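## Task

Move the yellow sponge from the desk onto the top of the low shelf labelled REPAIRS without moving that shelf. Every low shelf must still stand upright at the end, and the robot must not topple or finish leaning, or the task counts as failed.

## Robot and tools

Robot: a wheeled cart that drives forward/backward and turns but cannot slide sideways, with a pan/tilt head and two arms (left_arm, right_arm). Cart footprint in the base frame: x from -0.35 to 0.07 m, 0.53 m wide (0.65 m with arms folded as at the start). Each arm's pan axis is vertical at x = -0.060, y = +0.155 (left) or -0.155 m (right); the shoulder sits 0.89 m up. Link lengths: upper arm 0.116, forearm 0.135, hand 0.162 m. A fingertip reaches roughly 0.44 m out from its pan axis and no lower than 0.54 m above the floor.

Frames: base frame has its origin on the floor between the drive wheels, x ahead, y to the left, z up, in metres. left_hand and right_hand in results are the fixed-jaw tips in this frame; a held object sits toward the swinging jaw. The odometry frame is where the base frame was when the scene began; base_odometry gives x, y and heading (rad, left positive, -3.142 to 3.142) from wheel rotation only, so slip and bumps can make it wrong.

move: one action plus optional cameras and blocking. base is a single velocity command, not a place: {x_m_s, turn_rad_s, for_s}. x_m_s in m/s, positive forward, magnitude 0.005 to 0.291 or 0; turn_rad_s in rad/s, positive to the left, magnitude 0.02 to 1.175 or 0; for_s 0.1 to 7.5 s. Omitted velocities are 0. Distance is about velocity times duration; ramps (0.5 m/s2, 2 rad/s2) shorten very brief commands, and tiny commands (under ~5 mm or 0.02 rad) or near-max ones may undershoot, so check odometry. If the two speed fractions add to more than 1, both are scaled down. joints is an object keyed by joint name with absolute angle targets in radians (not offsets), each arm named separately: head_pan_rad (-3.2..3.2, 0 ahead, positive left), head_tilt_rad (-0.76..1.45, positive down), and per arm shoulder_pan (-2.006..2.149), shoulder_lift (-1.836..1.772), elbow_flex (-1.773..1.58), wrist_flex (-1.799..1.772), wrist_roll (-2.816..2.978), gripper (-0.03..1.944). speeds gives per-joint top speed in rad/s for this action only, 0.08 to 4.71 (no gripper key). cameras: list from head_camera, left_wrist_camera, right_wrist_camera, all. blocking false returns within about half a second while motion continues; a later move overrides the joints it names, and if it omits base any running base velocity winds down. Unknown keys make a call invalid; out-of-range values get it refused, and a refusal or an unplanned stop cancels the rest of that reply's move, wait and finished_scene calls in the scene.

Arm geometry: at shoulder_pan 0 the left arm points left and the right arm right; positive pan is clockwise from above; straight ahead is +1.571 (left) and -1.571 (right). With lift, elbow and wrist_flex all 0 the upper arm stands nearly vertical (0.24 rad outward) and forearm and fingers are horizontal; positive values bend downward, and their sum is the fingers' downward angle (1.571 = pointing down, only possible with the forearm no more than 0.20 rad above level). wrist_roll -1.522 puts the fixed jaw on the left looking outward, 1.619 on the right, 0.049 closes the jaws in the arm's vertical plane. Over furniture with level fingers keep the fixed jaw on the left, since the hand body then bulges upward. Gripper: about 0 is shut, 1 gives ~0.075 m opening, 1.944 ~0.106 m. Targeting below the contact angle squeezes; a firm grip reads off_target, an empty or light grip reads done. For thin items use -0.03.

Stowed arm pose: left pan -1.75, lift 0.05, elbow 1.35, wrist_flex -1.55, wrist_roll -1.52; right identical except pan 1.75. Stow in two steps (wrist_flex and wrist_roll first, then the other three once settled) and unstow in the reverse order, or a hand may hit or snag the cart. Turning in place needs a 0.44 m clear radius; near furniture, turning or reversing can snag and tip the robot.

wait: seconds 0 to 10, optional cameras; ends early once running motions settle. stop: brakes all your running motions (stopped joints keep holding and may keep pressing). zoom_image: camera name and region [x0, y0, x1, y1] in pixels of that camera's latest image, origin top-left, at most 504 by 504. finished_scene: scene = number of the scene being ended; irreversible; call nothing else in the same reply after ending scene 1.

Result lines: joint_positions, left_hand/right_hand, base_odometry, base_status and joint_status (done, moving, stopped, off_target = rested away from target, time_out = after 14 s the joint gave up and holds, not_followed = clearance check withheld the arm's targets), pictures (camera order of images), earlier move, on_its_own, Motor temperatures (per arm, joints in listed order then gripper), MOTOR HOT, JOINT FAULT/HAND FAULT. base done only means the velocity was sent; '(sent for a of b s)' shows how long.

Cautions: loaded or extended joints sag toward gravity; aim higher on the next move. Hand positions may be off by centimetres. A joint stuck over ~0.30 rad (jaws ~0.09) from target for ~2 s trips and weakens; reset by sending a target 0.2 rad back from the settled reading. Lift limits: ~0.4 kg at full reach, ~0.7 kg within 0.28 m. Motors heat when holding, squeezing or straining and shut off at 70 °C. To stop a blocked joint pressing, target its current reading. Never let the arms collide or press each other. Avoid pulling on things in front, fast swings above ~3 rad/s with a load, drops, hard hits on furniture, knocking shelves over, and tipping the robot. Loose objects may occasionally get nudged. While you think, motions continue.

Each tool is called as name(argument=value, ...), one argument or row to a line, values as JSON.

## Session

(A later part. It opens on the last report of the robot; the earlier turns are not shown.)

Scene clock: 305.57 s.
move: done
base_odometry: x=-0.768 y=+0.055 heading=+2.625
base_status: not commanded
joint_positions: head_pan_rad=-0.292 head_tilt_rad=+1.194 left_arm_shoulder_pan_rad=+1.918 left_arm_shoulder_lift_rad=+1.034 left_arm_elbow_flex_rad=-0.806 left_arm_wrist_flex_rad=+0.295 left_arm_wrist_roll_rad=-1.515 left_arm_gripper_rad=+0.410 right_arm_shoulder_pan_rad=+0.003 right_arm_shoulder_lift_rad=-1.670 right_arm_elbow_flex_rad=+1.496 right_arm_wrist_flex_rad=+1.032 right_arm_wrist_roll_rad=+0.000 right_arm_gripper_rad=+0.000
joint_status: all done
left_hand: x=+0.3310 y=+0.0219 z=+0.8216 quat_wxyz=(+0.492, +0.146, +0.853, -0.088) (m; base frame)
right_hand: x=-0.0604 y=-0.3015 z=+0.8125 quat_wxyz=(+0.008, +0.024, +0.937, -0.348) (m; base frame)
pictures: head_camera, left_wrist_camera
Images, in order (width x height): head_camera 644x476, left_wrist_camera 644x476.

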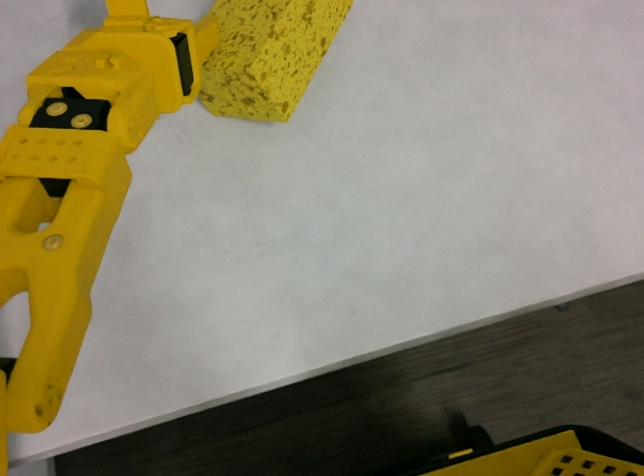

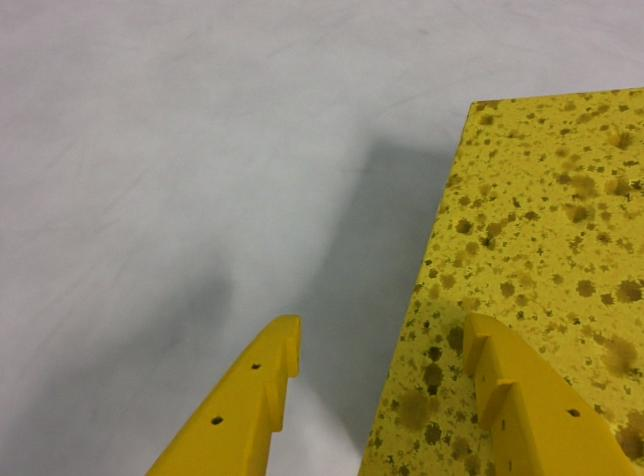

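move(
  joints={"left_arm_shoulder_lift_rad": 0.65, "left_arm_gripper_rad": 1.93},
)

move(
  joints={"left_arm_shoulder_pan_rad": 1.975},
  cameras=["head_camera","left_wrist_camera"],
)

Scene clock: 313.60 s.
move: done
base_odometry: x=-0.768 y=+0.055 heading=+2.625
base_status: not commanded
joint_positions: head_pan_rad=-0.292 head_tilt_rad=+1.194 left_arm_shoulder_pan_rad=+1.916 left_arm_shoulder_lift_rad=+0.720 left_arm_elbow_flex_rad=-0.793 left_arm_wrist_flex_rad=+0.307 left_arm_wrist_roll_rad=-1.518 left_arm_gripper_rad=+1.922 right_arm_shoulder_pan_rad=+0.003 right_arm_shoulder_lift_rad=-1.670 right_arm_elbow_flex_rad=+1.496 right_arm_wrist_flex_rad=+1.032 right_arm_wrist_roll_rad=+0.000 right_arm_gripper_rad=+0.000
joint_status: all done
left_hand: x=+0.3340 y=+0.0215 z=+0.9376 quat_wxyz=(+0.610, +0.133, +0.774, -0.108) (m; base frame)
right_hand: x=-0.0604 y=-0.3015 z=+0.8125 quat_wxyz=(+0.008, +0.024, +0.937, -0.348) (m; base frame)
pictures: none

Scene clock: 314.57 s.
move: done
base_odometry: x=-0.768 y=+0.055 heading=+2.625
base_status: not commanded
joint_positions: head_pan_rad=-0.292 head_tilt_rad=+1.194 left_arm_shoulder_pan_rad=+1.971 left_arm_shoulder_lift_rad=+0.720 left_arm_elbow_flex_rad=-0.793 left_arm_wrist_flex_rad=+0.307 left_arm_wrist_roll_rad=-1.527 left_arm_gripper_rad=+1.922 right_arm_shoulder_pan_rad=+0.003 right_arm_shoulder_lift_rad=-1.670 right_arm_elbow_flex_rad=+1.496 right_arm_wrist_flex_rad=+1.032 right_arm_wrist_roll_rad=+0.000 right_arm_gripper_rad=+0.000
joint_status: all done
left_hand: x=+0.3260 y=-0.0001 z=+0.9376 quat_wxyz=(+0.607, +0.158, +0.769, -0.122) (m; base frame)
right_hand: x=-0.0604 y=-0.3015 z=+0.8125 quat_wxyz=(+0.008, +0.024, +0.937, -0.348) (m; base frame)
pictures: head_camera, left_wrist_camera
Images, in order (width x height): head_camera 644x476, left_wrist_camera 644x476.

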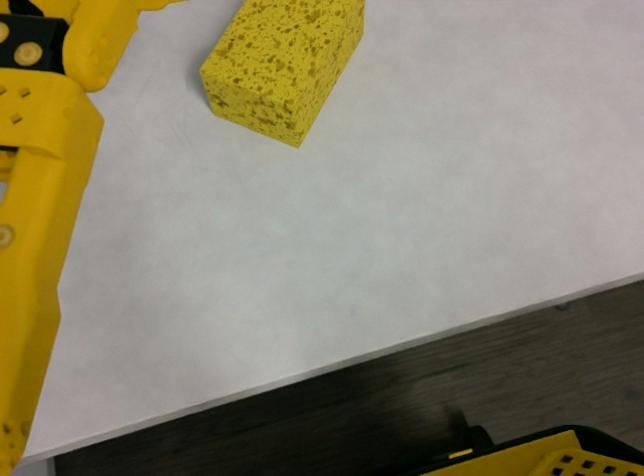

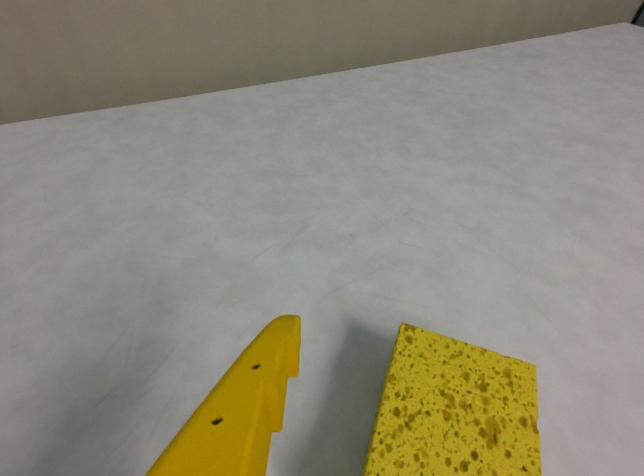

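move(
  joints={"left_arm_shoulder_pan_rad": 2.03},
)

move(
  joints={"left_arm_shoulder_lift_rad": 1.07},
  speeds={"left_arm_shoulder_lift_rad": 0.6},
  cameras=["head_camera","left_wrist_camera"],
)

Scene clock: 321.03 s.
move: done
base_odometry: x=-0.768 y=+0.055 heading=+2.625
base_status: not commanded
joint_positions: head_pan_rad=-0.292 head_tilt_rad=+1.194 left_arm_shoulder_pan_rad=+2.028 left_arm_shoulder_lift_rad=+0.720 left_arm_elbow_flex_rad=-0.793 left_arm_wrist_flex_rad=+0.307 left_arm_wrist_roll_rad=-1.527 left_arm_gripper_rad=+1.922 right_arm_shoulder_pan_rad=+0.004 right_arm_shoulder_lift_rad=-1.670 right_arm_elbow_flex_rad=+1.496 right_arm_wrist_flex_rad=+1.032 right_arm_wrist_roll_rad=+0.000 right_arm_gripper_rad=+0.000
joint_status: all done
left_hand: x=+0.3166 y=-0.0217 z=+0.9376 quat_wxyz=(+0.604, +0.180, +0.764, -0.139) (m; base frame)
right_hand: x=-0.0606 y=-0.3015 z=+0.8125 quat_wxyz=(+0.008, +0.025, +0.937, -0.348) (m; base frame)
pictures: none

Scene clock: 322.43 s.
move: done
base_odometry: x=-0.768 y=+0.055 heading=+2.625
base_status: not commanded
joint_positions: head_pan_rad=-0.292 head_tilt_rad=+1.194 left_arm_shoulder_pan_rad=+2.028 left_arm_shoulder_lift_rad=+1.090 left_arm_elbow_flex_rad=-0.791 left_arm_wrist_flex_rad=+0.307 left_arm_wrist_roll_rad=-1.526 left_arm_gripper_rad=+1.922 right_arm_shoulder_pan_rad=+0.004 right_arm_shoulder_lift_rad=-1.670 right_arm_elbow_flex_rad=+1.496 right_arm_wrist_flex_rad=+1.032 right_arm_wrist_roll_rad=+0.000 right_arm_gripper_rad=+0.000
joint_status: all done
left_hand: x=+0.3072 y=-0.0171 z=+0.7950 quat_wxyz=(+0.452, +0.202, +0.862, -0.104) (m; base frame)
right_hand: x=-0.0606 y=-0.3015 z=+0.8125 quat_wxyz=(+0.008, +0.025, +0.937, -0.348) (m; base frame)
pictures: head_camera, left_wrist_camera
Images, in order (width x height): head_camera 644x476, left_wrist_camera 644x476.

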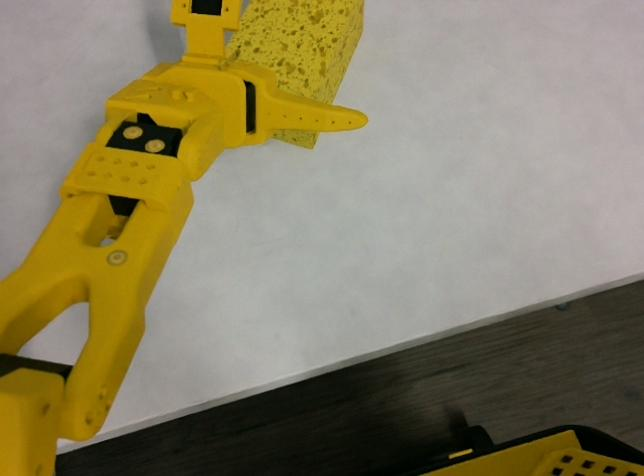

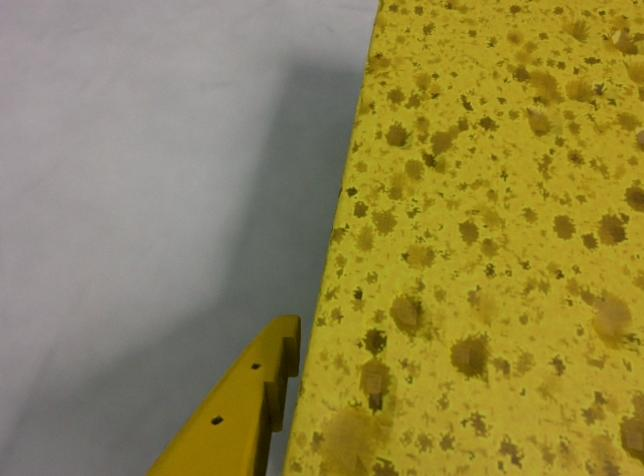

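Moving jaw is clearly right of the sponge. Close.

move(
  joints={"left_arm_gripper_rad": 0.6},
  cameras=["head_camera","left_wrist_camera"],
)

Scene clock: 327.47 s.
move: done
base_odometry: x=-0.768 y=+0.055 heading=+2.625
base_status: not commanded
joint_positions: head_pan_rad=-0.292 head_tilt_rad=+1.194 left_arm_shoulder_pan_rad=+2.028 left_arm_shoulder_lift_rad=+1.056 left_arm_elbow_flex_rad=-0.811 left_arm_wrist_flex_rad=+0.293 left_arm_wrist_roll_rad=-1.518 left_arm_gripper_rad=+0.629 right_arm_shoulder_pan_rad=+0.004 right_arm_shoulder_lift_rad=-1.670 right_arm_elbow_flex_rad=+1.496 right_arm_wrist_flex_rad=+1.032 right_arm_wrist_roll_rad=+0.000 right_arm_gripper_rad=+0.000
joint_status: all done
left_hand: x=+0.3131 y=-0.0200 z=+0.8148 quat_wxyz=(+0.480, +0.195, +0.847, -0.113) (m; base frame)
right_hand: x=-0.0606 y=-0.3015 z=+0.8125 quat_wxyz=(+0.008, +0.025, +0.937, -0.348) (m; base frame)
pictures: head_camera, left_wrist_camera
Images, in order (width x height): head_camera 644x476, left_wrist_camera 644x476.

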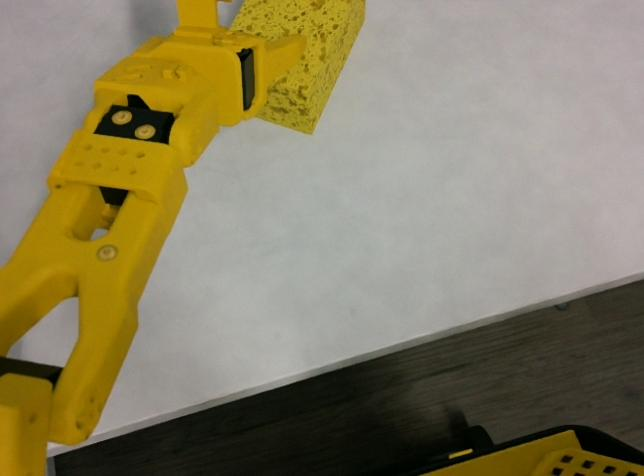

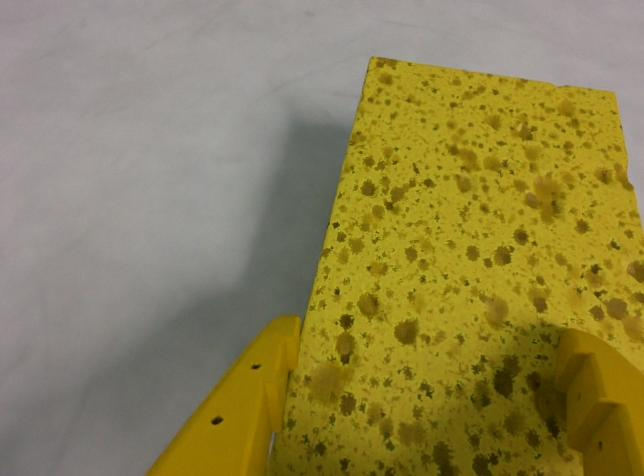

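move(
  joints={"left_arm_gripper_rad": 1.93, "left_arm_shoulder_lift_rad": 0.95},
)

move(
  joints={"left_arm_shoulder_pan_rad": 2.04,"left_arm_shoulder_lift_rad": 1.13},
  speeds={"left_arm_shoulder_lift_rad": 0.4},
  cameras=["head_camera","left_wrist_camera"],
)

Scene clock: 335.93 s.
move: done
base_odometry: x=-0.768 y=+0.055 heading=+2.625
base_status: not commanded
joint_positions: head_pan_rad=-0.292 head_tilt_rad=+1.194 left_arm_shoulder_pan_rad=+2.030 left_arm_shoulder_lift_rad=+1.027 left_arm_elbow_flex_rad=-0.797 left_arm_wrist_flex_rad=+0.306 left_arm_wrist_roll_rad=-1.518 left_arm_gripper_rad=+1.922 right_arm_shoulder_pan_rad=+0.004 right_arm_shoulder_lift_rad=-1.670 right_arm_elbow_flex_rad=+1.496 right_arm_wrist_flex_rad=+1.032 right_arm_wrist_roll_rad=+0.000 right_arm_gripper_rad=+0.000
joint_status: all done
left_hand: x=+0.3125 y=-0.0204 z=+0.8205 quat_wxyz=(+0.482, +0.196, +0.847, -0.114) (m; base frame)
right_hand: x=-0.0606 y=-0.3015 z=+0.8125 quat_wxyz=(+0.008, +0.025, +0.937, -0.348) (m; base frame)
pictures: none

Scene clock: 336.87 s.
move: done
base_odometry: x=-0.768 y=+0.055 heading=+2.625
base_status: not commanded
joint_positions: head_pan_rad=-0.292 head_tilt_rad=+1.194 left_arm_shoulder_pan_rad=+2.031 left_arm_shoulder_lift_rad=+1.148 left_arm_elbow_flex_rad=-0.796 left_arm_wrist_flex_rad=+0.306 left_arm_wrist_roll_rad=-1.518 left_arm_gripper_rad=+1.922 right_arm_shoulder_pan_rad=+0.004 right_arm_shoulder_lift_rad=-1.670 right_arm_elbow_flex_rad=+1.496 right_arm_wrist_flex_rad=+1.032 right_arm_wrist_roll_rad=+0.000 right_arm_gripper_rad=+0.000
joint_status: all done
left_hand: x=+0.3016 y=-0.0157 z=+0.7746 quat_wxyz=(+0.429, +0.203, +0.874, -0.101) (m; base frame)
right_hand: x=-0.0606 y=-0.3015 z=+0.8125 quat_wxyz=(+0.008, +0.025, +0.937, -0.348) (m; base frame)
pictures: head_camera, left_wrist_camera
Images, in order (width x height): head_camera 644x476, left_wrist_camera 644x476.

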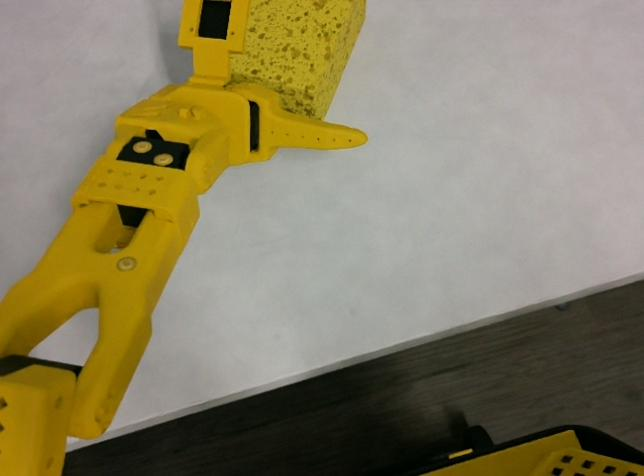

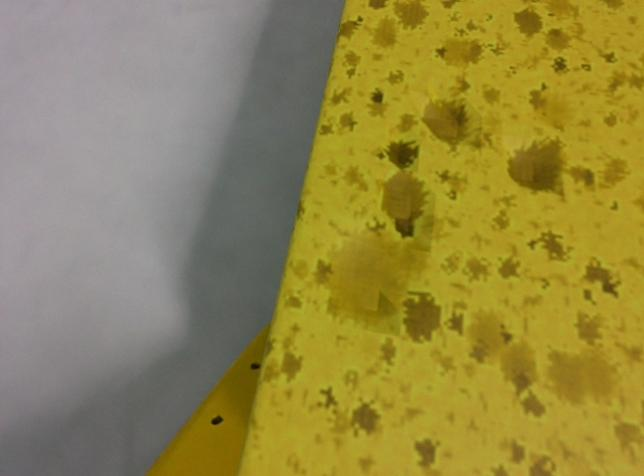

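move(
  joints={"left_arm_gripper_rad": 0.7},
  cameras=["head_camera","left_wrist_camera"],
)

Scene clock: 342.53 s.
move: off_target
base_odometry: x=-0.768 y=+0.055 heading=+2.625
base_status: not commanded
joint_positions: head_pan_rad=-0.292 head_tilt_rad=+1.194 left_arm_shoulder_pan_rad=+2.042 left_arm_shoulder_lift_rad=+1.148 left_arm_elbow_flex_rad=-0.796 left_arm_wrist_flex_rad=+0.306 left_arm_wrist_roll_rad=-1.527 left_arm_gripper_rad=+0.876 right_arm_shoulder_pan_rad=+0.004 right_arm_shoulder_lift_rad=-1.670 right_arm_elbow_flex_rad=+1.496 right_arm_wrist_flex_rad=+1.032 right_arm_wrist_roll_rad=+0.000 right_arm_gripper_rad=+0.000
joint_status: left_arm_gripper_rad off_target (ended at +0.876, target +0.700)
left_hand: x=+0.2998 y=-0.0196 z=+0.7747 quat_wxyz=(+0.429, +0.212, +0.872, -0.102) (m; base frame)
right_hand: x=-0.0606 y=-0.3015 z=+0.8125 quat_wxyz=(+0.008, +0.025, +0.937, -0.348) (m; base frame)
pictures: head_camera, left_wrist_camera
Images, in order (width x height): head_camera 644x476, left_wrist_camera 644x476.

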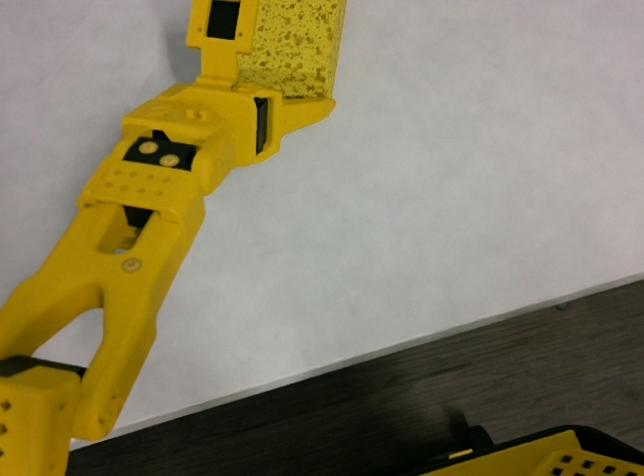

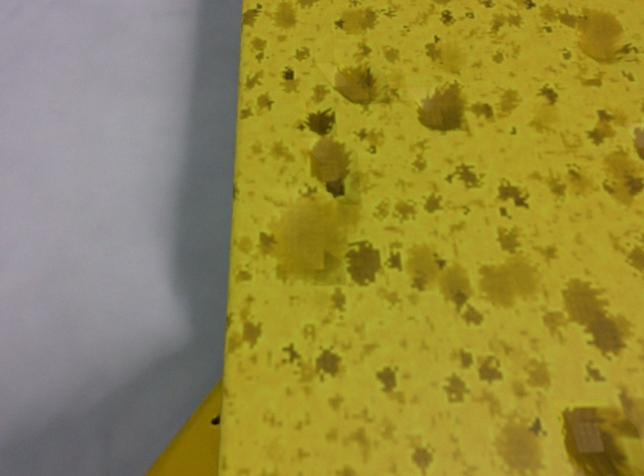

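move(
  joints={"left_arm_gripper_rad": 0.78, "left_arm_shoulder_lift_rad": 0.5},
  speeds={"left_arm_shoulder_lift_rad": 0.8},
  cameras=["head_camera","left_wrist_camera"],
)

Scene clock: 349.20 s.
move: off_target
base_odometry: x=-0.768 y=+0.055 heading=+2.625
base_status: not commanded
joint_positions: head_pan_rad=-0.292 head_tilt_rad=+1.194 left_arm_shoulder_pan_rad=+2.040 left_arm_shoulder_lift_rad=+0.573 left_arm_elbow_flex_rad=-0.793 left_arm_wrist_flex_rad=+0.306 left_arm_wrist_roll_rad=-1.527 left_arm_gripper_rad=+0.876 right_arm_shoulder_pan_rad=+0.004 right_arm_shoulder_lift_rad=-1.670 right_arm_elbow_flex_rad=+1.496 right_arm_wrist_flex_rad=+1.032 right_arm_wrist_roll_rad=+0.000 right_arm_gripper_rad=+0.000
joint_status: left_arm_gripper_rad off_target (ended at +0.876, target +0.780); the others done
left_hand: x=+0.3050 y=-0.0215 z=+0.9940 quat_wxyz=(+0.658, +0.173, +0.716, -0.156) (m; base frame)
right_hand: x=-0.0606 y=-0.3015 z=+0.8125 quat_wxyz=(+0.008, +0.025, +0.937, -0.348) (m; base frame)
pictures: head_camera, left_wrist_camera
Images, in order (width x height): head_camera 644x476, left_wrist_camera 644x476.

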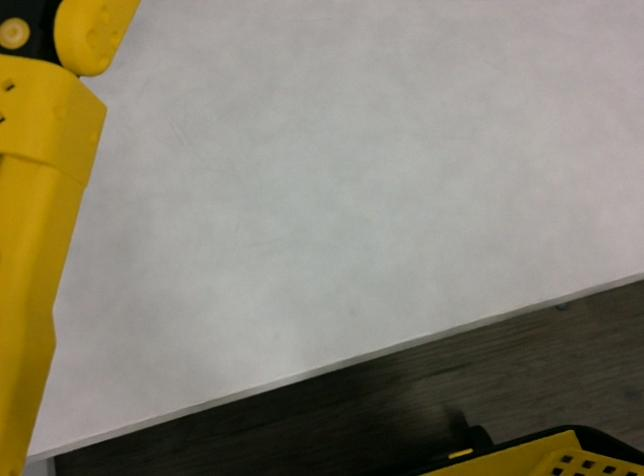

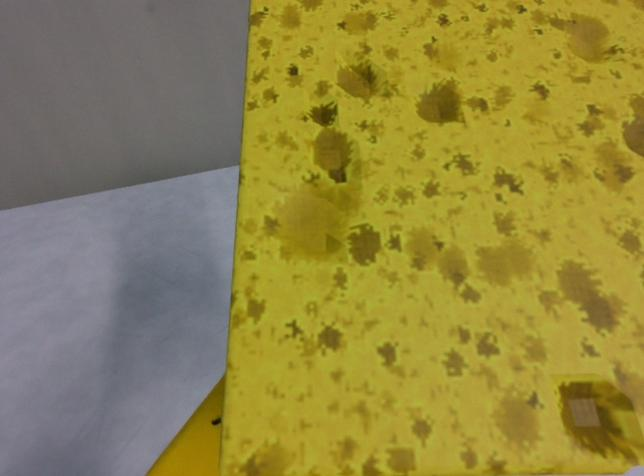

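move(
  base={"x_m_s": -0.2, "for_s": 1.35},
  joints={"left_arm_shoulder_lift_rad": 0.1, "left_arm_shoulder_pan_rad": 1.571, "head_pan_rad": 0, "head_tilt_rad": 0.8},
)

move(
  base={"turn_rad_s": 0.5, "for_s": 0.7},
)

move(
  base={"x_m_s": -0.25, "for_s": 3.0},
)

move(
  base={"turn_rad_s": 0.7, "for_s": 1.74},
  cameras=["head_camera","left_wrist_camera"],
)

Scene clock: 394.40 s.
move: done
base_odometry: x=-0.530 y=-0.080 heading=+2.630
base_status: done (sent for 1.37 of 1.37 s)
joint_positions: head_pan_rad=-0.011 head_tilt_rad=+0.814 left_arm_shoulder_pan_rad=+1.577 left_arm_shoulder_lift_rad=+0.155 left_arm_elbow_flex_rad=-0.789 left_arm_wrist_flex_rad=+0.306 left_arm_wrist_roll_rad=-1.527 left_arm_gripper_rad=+0.876 right_arm_shoulder_pan_rad=-0.002 right_arm_shoulder_lift_rad=-1.670 right_arm_elbow_flex_rad=+1.496 right_arm_wrist_flex_rad=+1.032 right_arm_wrist_roll_rad=+0.000 right_arm_gripper_rad=+0.000
joint_status: all done
left_hand: x=+0.2732 y=+0.1606 z=+1.1366 quat_wxyz=(+0.813, +0.003, +0.582, -0.001) (m; base frame)
right_hand: x=-0.0597 y=-0.3015 z=+0.8125 quat_wxyz=(+0.009, +0.022, +0.937, -0.348) (m; base frame)
pictures: none

Scene clock: 395.73 s.
move: done
base_odometry: x=-0.529 y=-0.080 heading=+2.977
base_status: done (sent for 0.7 of 0.7 s)
joint_positions: head_pan_rad=-0.011 head_tilt_rad=+0.814 left_arm_shoulder_pan_rad=+1.566 left_arm_shoulder_lift_rad=+0.155 left_arm_elbow_flex_rad=-0.789 left_arm_wrist_flex_rad=+0.306 left_arm_wrist_roll_rad=-1.527 left_arm_gripper_rad=+0.876 right_arm_shoulder_pan_rad=-0.002 right_arm_shoulder_lift_rad=-1.670 right_arm_elbow_flex_rad=+1.496 right_arm_wrist_flex_rad=+1.032 right_arm_wrist_roll_rad=+0.000 right_arm_gripper_rad=+0.000
joint_status: not commanded
left_hand: x=+0.2731 y=+0.1642 z=+1.1366 quat_wxyz=(+0.813, +0.000, +0.582, +0.004) (m; base frame)
right_hand: x=-0.0597 y=-0.3015 z=+0.8125 quat_wxyz=(+0.009, +0.022, +0.937, -0.348) (m; base frame)
pictures: none

Scene clock: 400.00 s.
move: done
base_odometry: x=+0.211 y=-0.202 heading=+2.978
base_status: done (sent for 3 of 3 s)
joint_positions: head_pan_rad=-0.011 head_tilt_rad=+0.814 left_arm_shoulder_pan_rad=+1.566 left_arm_shoulder_lift_rad=+0.155 left_arm_elbow_flex_rad=-0.789 left_arm_wrist_flex_rad=+0.306 left_arm_wrist_roll_rad=-1.527 left_arm_gripper_rad=+0.876 right_arm_shoulder_pan_rad=+0.003 right_arm_shoulder_lift_rad=-1.670 right_arm_elbow_flex_rad=+1.496 right_arm_wrist_flex_rad=+1.032 right_arm_wrist_roll_rad=+0.000 right_arm_gripper_rad=+0.000
joint_status: not commanded
left_hand: x=+0.2731 y=+0.1642 z=+1.1366 quat_wxyz=(+0.813, +0.000, +0.582, +0.004) (m; base frame)
right_hand: x=-0.0604 y=-0.3015 z=+0.8125 quat_wxyz=(+0.008, +0.024, +0.937, -0.348) (m; base frame)
pictures: none

Scene clock: 402.40 s.
move: done
base_odometry: x=+0.211 y=-0.202 heading=-2.094
base_status: done (sent for 1.73 of 1.73 s)
joint_positions: head_pan_rad=-0.011 head_tilt_rad=+0.814 left_arm_shoulder_pan_rad=+1.568 left_arm_shoulder_lift_rad=+0.155 left_arm_elbow_flex_rad=-0.789 left_arm_wrist_flex_rad=+0.306 left_arm_wrist_roll_rad=-1.527 left_arm_gripper_rad=+0.876 right_arm_shoulder_pan_rad=-0.004 right_arm_shoulder_lift_rad=-1.670 right_arm_elbow_flex_rad=+1.496 right_arm_wrist_flex_rad=+1.032 right_arm_wrist_roll_rad=+0.000 right_arm_gripper_rad=+0.000
joint_status: not commanded
left_hand: x=+0.2731 y=+0.1637 z=+1.1366 quat_wxyz=(+0.813, +0.001, +0.582, +0.003) (m; base frame)
right_hand: x=-0.0595 y=-0.3015 z=+0.8125 quat_wxyz=(+0.009, +0.021, +0.937, -0.348) (m; base frame)
pictures: head_camera, left_wrist_camera
Images, in order (width x height): head_camera 644x476, left_wrist_camera 644x476.

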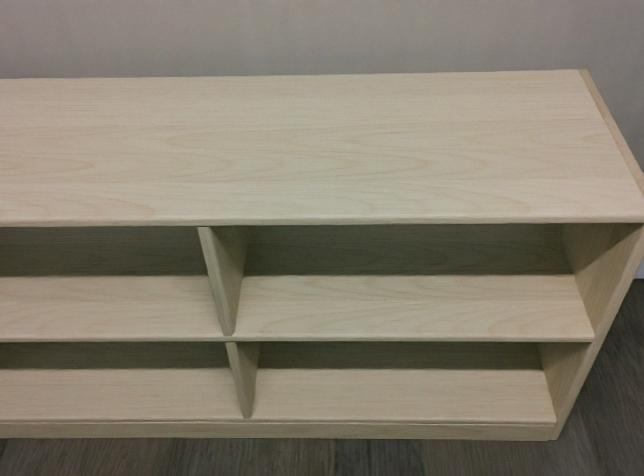

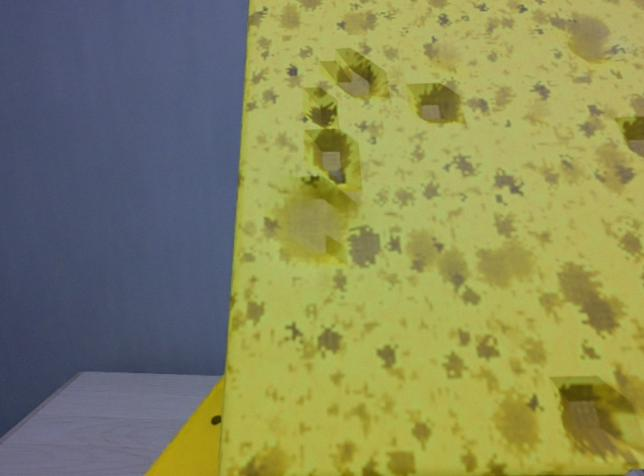

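move(
  base={"x_m_s": 0.2, "for_s": 2.05},
)

move(
  joints={"left_arm_shoulder_lift_rad": 0.95, "left_arm_elbow_flex_rad": -0.55, "left_arm_wrist_flex_rad": 0.6, "head_pan_rad": 0.3, "head_tilt_rad": 0.9},
  speeds={"left_arm_shoulder_lift_rad": 1.0, "left_arm_elbow_flex_rad": 1.0, "left_arm_wrist_flex_rad": 1.0},
  cameras=["head_camera","left_wrist_camera"],
)

Scene clock: 417.30 s.
move: done
base_odometry: x=+0.005 y=-0.561 heading=-2.092
base_status: done (sent for 2.07 of 2.07 s)
joint_positions: head_pan_rad=-0.011 head_tilt_rad=+0.814 left_arm_shoulder_pan_rad=+1.568 left_arm_shoulder_lift_rad=+0.154 left_arm_elbow_flex_rad=-0.789 left_arm_wrist_flex_rad=+0.306 left_arm_wrist_roll_rad=-1.527 left_arm_gripper_rad=+0.876 right_arm_shoulder_pan_rad=+0.003 right_arm_shoulder_lift_rad=-1.670 right_arm_elbow_flex_rad=+1.496 right_arm_wrist_flex_rad=+1.032 right_arm_wrist_roll_rad=+0.000 right_arm_gripper_rad=+0.000
joint_status: not commanded
left_hand: x=+0.2727 y=+0.1637 z=+1.1370 quat_wxyz=(+0.814, +0.001, +0.581, +0.003) (m; base frame)
right_hand: x=-0.0604 y=-0.3015 z=+0.8125 quat_wxyz=(+0.008, +0.024, +0.937, -0.348) (m; base frame)
pictures: none

Scene clock: 418.77 s.
move: done
base_odometry: x=+0.005 y=-0.561 heading=-2.092
base_status: not commanded
joint_positions: head_pan_rad=+0.290 head_tilt_rad=+0.894 left_arm_shoulder_pan_rad=+1.568 left_arm_shoulder_lift_rad=+0.970 left_arm_elbow_flex_rad=-0.543 left_arm_wrist_flex_rad=+0.599 left_arm_wrist_roll_rad=-1.527 left_arm_gripper_rad=+0.876 right_arm_shoulder_pan_rad=+0.003 right_arm_shoulder_lift_rad=-1.670 right_arm_elbow_flex_rad=+1.496 right_arm_wrist_flex_rad=+1.032 right_arm_wrist_roll_rad=+0.000 right_arm_gripper_rad=+0.000
joint_status: all done
left_hand: x=+0.2870 y=+0.1637 z=+0.7459 quat_wxyz=(+0.269, +0.001, +0.963, +0.001) (m; base frame)
right_hand: x=-0.0604 y=-0.3015 z=+0.8125 quat_wxyz=(+0.008, +0.024, +0.937, -0.348) (m; base frame)
pictures: head_camera, left_wrist_camera
Images, in order (width x height): head_camera 644x476, left_wrist_camera 644x476.

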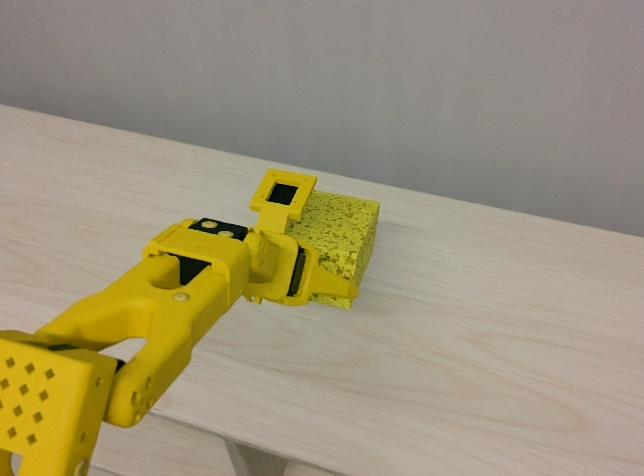

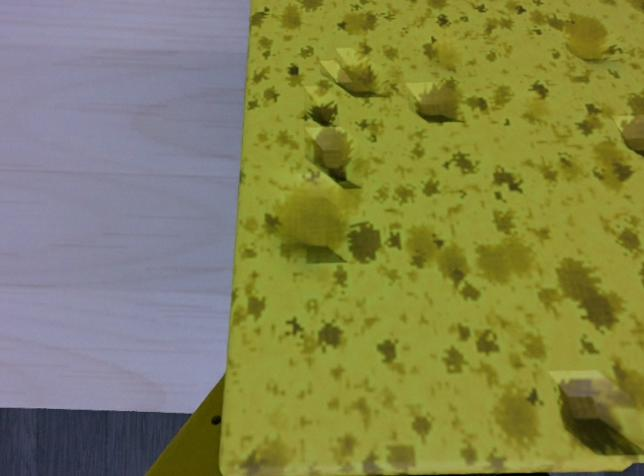

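move(
  joints={"left_arm_shoulder_lift_rad": 1.3, "left_arm_elbow_flex_rad": -0.78, "left_arm_wrist_flex_rad": 0.35},
  speeds={"left_arm_shoulder_lift_rad": 0.6, "left_arm_elbow_flex_rad": 0.5, "left_arm_wrist_flex_rad": 0.5},
  cameras=["head_camera","left_wrist_camera"],
)

Scene clock: 427.87 s.
move: done
base_odometry: x=+0.005 y=-0.561 heading=-2.092
base_status: not commanded
joint_positions: head_pan_rad=+0.290 head_tilt_rad=+0.894 left_arm_shoulder_pan_rad=+1.568 left_arm_shoulder_lift_rad=+1.321 left_arm_elbow_flex_rad=-0.743 left_arm_wrist_flex_rad=+0.364 left_arm_wrist_roll_rad=-1.527 left_arm_gripper_rad=+0.876 right_arm_shoulder_pan_rad=+0.003 right_arm_shoulder_lift_rad=-1.670 right_arm_elbow_flex_rad=+1.496 right_arm_wrist_flex_rad=+1.032 right_arm_wrist_roll_rad=+0.000 right_arm_gripper_rad=+0.000
joint_status: all done
left_hand: x=+0.2965 y=+0.1638 z=+0.6954 quat_wxyz=(+0.309, +0.001, +0.951, +0.001) (m; base frame)
right_hand: x=-0.0604 y=-0.3015 z=+0.8125 quat_wxyz=(+0.008, +0.024, +0.937, -0.348) (m; base frame)
pictures: head_camera, left_wrist_camera
Images, in order (width x height): head_camera 644x476, left_wrist_camera 644x476.

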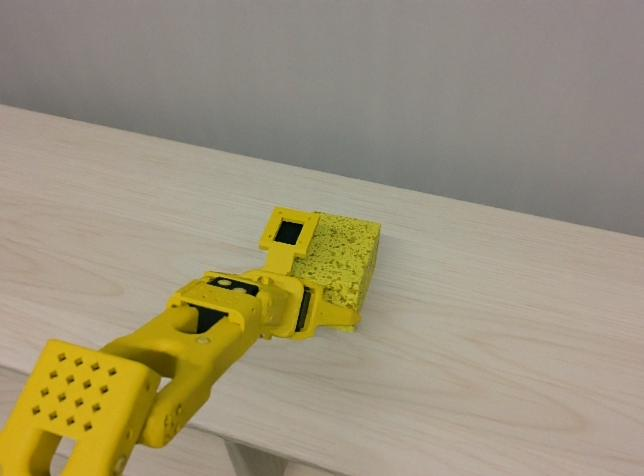

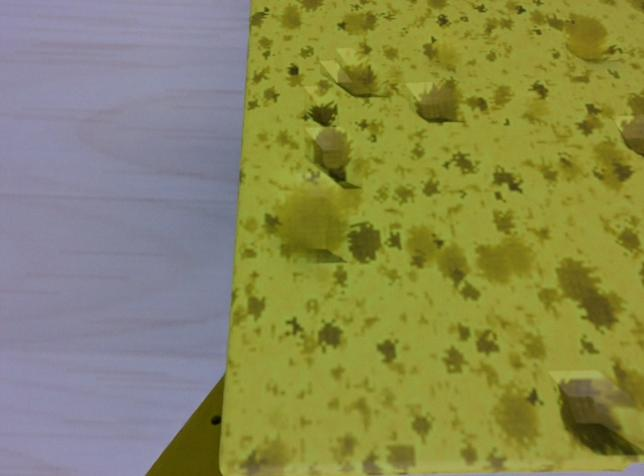

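move(
  joints={"left_arm_shoulder_lift_rad": 1.42, "left_arm_elbow_flex_rad": -0.78, "left_arm_wrist_flex_rad": 0.3},
  speeds={"left_arm_shoulder_lift_rad": 0.4, "left_arm_elbow_flex_rad": 0.5, "left_arm_wrist_flex_rad": 0.5},
)

move(
  joints={"left_arm_shoulder_lift_rad": 1.53, "left_arm_elbow_flex_rad": -0.78, "left_arm_wrist_flex_rad": 0.25},
  speeds={"left_arm_shoulder_lift_rad": 0.4, "left_arm_elbow_flex_rad": 0.5, "left_arm_wrist_flex_rad": 0.5},
  cameras=["head_camera","left_wrist_camera"],
)

Scene clock: 437.07 s.
move: done
base_odometry: x=+0.005 y=-0.561 heading=-2.092
base_status: not commanded
joint_positions: head_pan_rad=+0.290 head_tilt_rad=+0.894 left_arm_shoulder_pan_rad=+1.568 left_arm_shoulder_lift_rad=+1.439 left_arm_elbow_flex_rad=-0.747 left_arm_wrist_flex_rad=+0.312 left_arm_wrist_roll_rad=-1.527 left_arm_gripper_rad=+0.876 right_arm_shoulder_pan_rad=+0.003 right_arm_shoulder_lift_rad=-1.670 right_arm_elbow_flex_rad=+1.496 right_arm_wrist_flex_rad=+1.032 right_arm_wrist_roll_rad=+0.000 right_arm_gripper_rad=+0.000
joint_status: all done
left_hand: x=+0.2787 y=+0.1637 z=+0.6632 quat_wxyz=(+0.279, +0.001, +0.960, +0.001) (m; base frame)
right_hand: x=-0.0604 y=-0.3015 z=+0.8125 quat_wxyz=(+0.008, +0.024, +0.937, -0.348) (m; base frame)
pictures: none

Scene clock: 437.80 s.
move: done
base_odometry: x=+0.005 y=-0.561 heading=-2.092
base_status: not commanded
joint_positions: head_pan_rad=+0.290 head_tilt_rad=+0.894 left_arm_shoulder_pan_rad=+1.572 left_arm_shoulder_lift_rad=+1.533 left_arm_elbow_flex_rad=-0.762 left_arm_wrist_flex_rad=+0.249 left_arm_wrist_roll_rad=-1.518 left_arm_gripper_rad=+0.876 right_arm_shoulder_pan_rad=+0.003 right_arm_shoulder_lift_rad=-1.670 right_arm_elbow_flex_rad=+1.496 right_arm_wrist_flex_rad=+1.032 right_arm_wrist_roll_rad=+0.000 right_arm_gripper_rad=+0.000
joint_status: all done
left_hand: x=+0.2681 y=+0.1622 z=+0.6431 quat_wxyz=(+0.272, -0.001, +0.962, -0.001) (m; base frame)
right_hand: x=-0.0604 y=-0.3015 z=+0.8125 quat_wxyz=(+0.008, +0.024, +0.937, -0.348) (m; base frame)
pictures: head_camera, left_wrist_camera
Images, in order (width x height): head_camera 644x476, left_wrist_camera 644x476.

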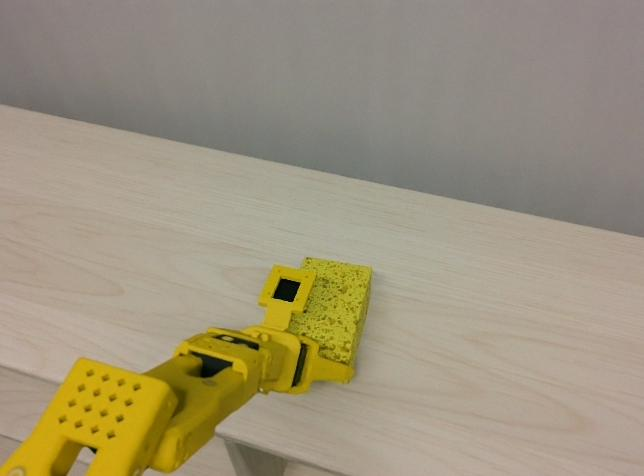

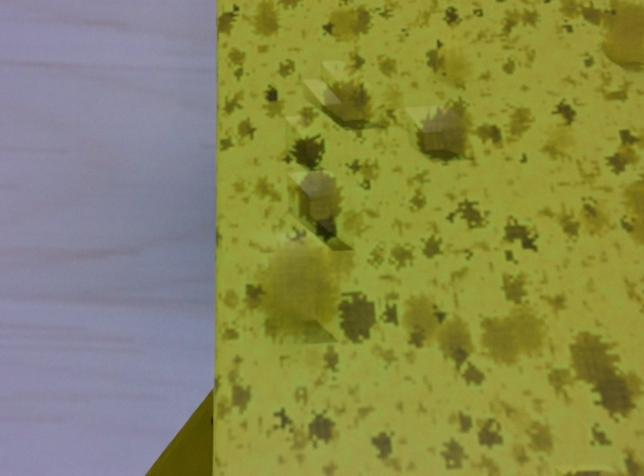

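move(
  joints={"left_arm_shoulder_lift_rad": 1.65, "left_arm_elbow_flex_rad": -0.78, "left_arm_wrist_flex_rad": 0.0},
  speeds={"left_arm_shoulder_lift_rad": 0.3, "left_arm_wrist_flex_rad": 0.6},
  cameras=["head_camera"],
)

move(
  joints={"left_arm_gripper_rad": 1.3},
  cameras=["head_camera","left_wrist_camera"],
)

Scene clock: 447.97 s.
move: done
base_odometry: x=+0.005 y=-0.561 heading=-2.092
base_status: not commanded
joint_positions: head_pan_rad=+0.290 head_tilt_rad=+0.894 left_arm_shoulder_pan_rad=+1.577 left_arm_shoulder_lift_rad=+1.662 left_arm_elbow_flex_rad=-0.765 left_arm_wrist_flex_rad=+0.011 left_arm_wrist_roll_rad=-1.527 left_arm_gripper_rad=+0.785 right_arm_shoulder_pan_rad=+0.003 right_arm_shoulder_lift_rad=-1.670 right_arm_elbow_flex_rad=+1.496 right_arm_wrist_flex_rad=+1.032 right_arm_wrist_roll_rad=+0.000 right_arm_gripper_rad=+0.000
joint_status: all done
on_its_own: left_arm_gripper_rad moved -0.091 to your old target +0.780
left_hand: x=+0.2669 y=+0.1607 z=+0.6270 quat_wxyz=(+0.325, +0.005, +0.946, +0.000) (m; base frame)
right_hand: x=-0.0604 y=-0.3015 z=+0.8125 quat_wxyz=(+0.008, +0.024, +0.937, -0.348) (m; base frame)
pictures: head_camera
Images, in order (width x height): head_camera 644x476.

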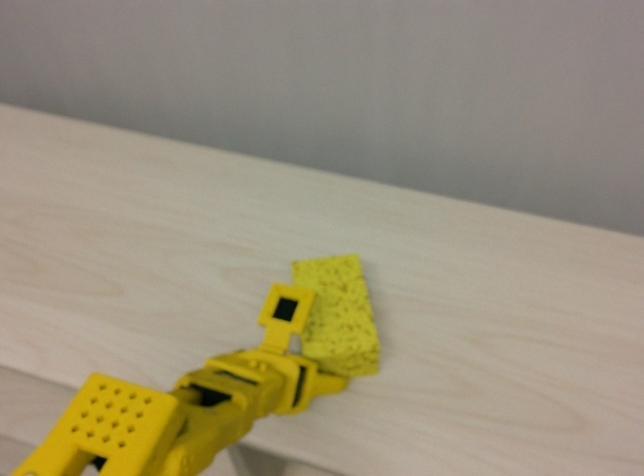

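Scene clock: 448.77 s.
move: done
base_odometry: x=+0.005 y=-0.561 heading=-2.092
base_status: not commanded
joint_positions: head_pan_rad=+0.290 head_tilt_rad=+0.894 left_arm_shoulder_pan_rad=+1.577 left_arm_shoulder_lift_rad=+1.662 left_arm_elbow_flex_rad=-0.765 left_arm_wrist_flex_rad=+0.011 left_arm_wrist_roll_rad=-1.527 left_arm_gripper_rad=+1.292 right_arm_shoulder_pan_rad=+0.003 right_arm_shoulder_lift_rad=-1.670 right_arm_elbow_flex_rad=+1.496 right_arm_wrist_flex_rad=+1.032 right_arm_wrist_roll_rad=+0.000 right_arm_gripper_rad=+0.000
joint_status: all done
left_hand: x=+0.2669 y=+0.1607 z=+0.6270 quat_wxyz=(+0.325, +0.005, +0.946, +0.000) (m; base frame)
right_hand: x=-0.0604 y=-0.3015 z=+0.8125 quat_wxyz=(+0.008, +0.024, +0.937, -0.348) (m; base frame)
pictures: head_camera, left_wrist_camera
Images, in order (width x height): head_camera 644x476, left_wrist_camera 644x476.

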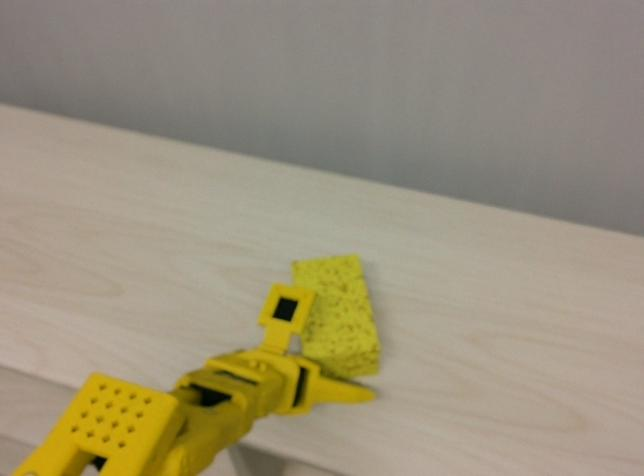

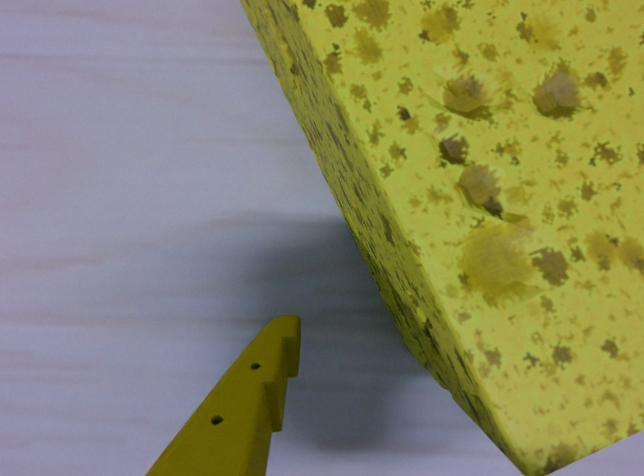

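move(
  base={"x_m_s": -0.12, "for_s": 1.5},
  cameras=["head_camera"],
)

Scene clock: 454.53 s.
move: done
base_odometry: x=+0.095 y=-0.405 heading=-2.091
base_status: done (sent for 1.5 of 1.5 s)
joint_positions: head_pan_rad=+0.290 head_tilt_rad=+0.894 left_arm_shoulder_pan_rad=+1.577 left_arm_shoulder_lift_rad=+1.663 left_arm_elbow_flex_rad=-0.765 left_arm_wrist_flex_rad=+0.011 left_arm_wrist_roll_rad=-1.527 left_arm_gripper_rad=+1.292 right_arm_shoulder_pan_rad=+0.003 right_arm_shoulder_lift_rad=-1.670 right_arm_elbow_flex_rad=+1.496 right_arm_wrist_flex_rad=+1.032 right_arm_wrist_roll_rad=+0.000 right_arm_gripper_rad=+0.000
joint_status: not commanded
left_hand: x=+0.2664 y=+0.1607 z=+0.6266 quat_wxyz=(+0.325, +0.005, +0.946, +0.000) (m; base frame)
right_hand: x=-0.0604 y=-0.3015 z=+0.8125 quat_wxyz=(+0.008, +0.024, +0.937, -0.348) (m; base frame)
pictures: head_camera
Images, in order (width x height): head_camera 644x476.

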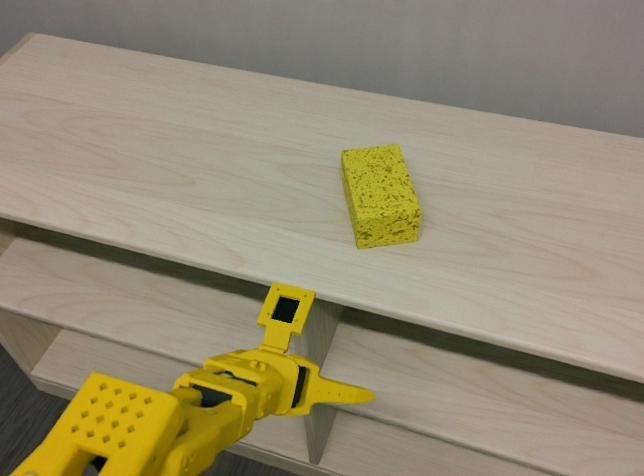

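finished_scene(
  scene=2,
)

The scene is finished: the task was done.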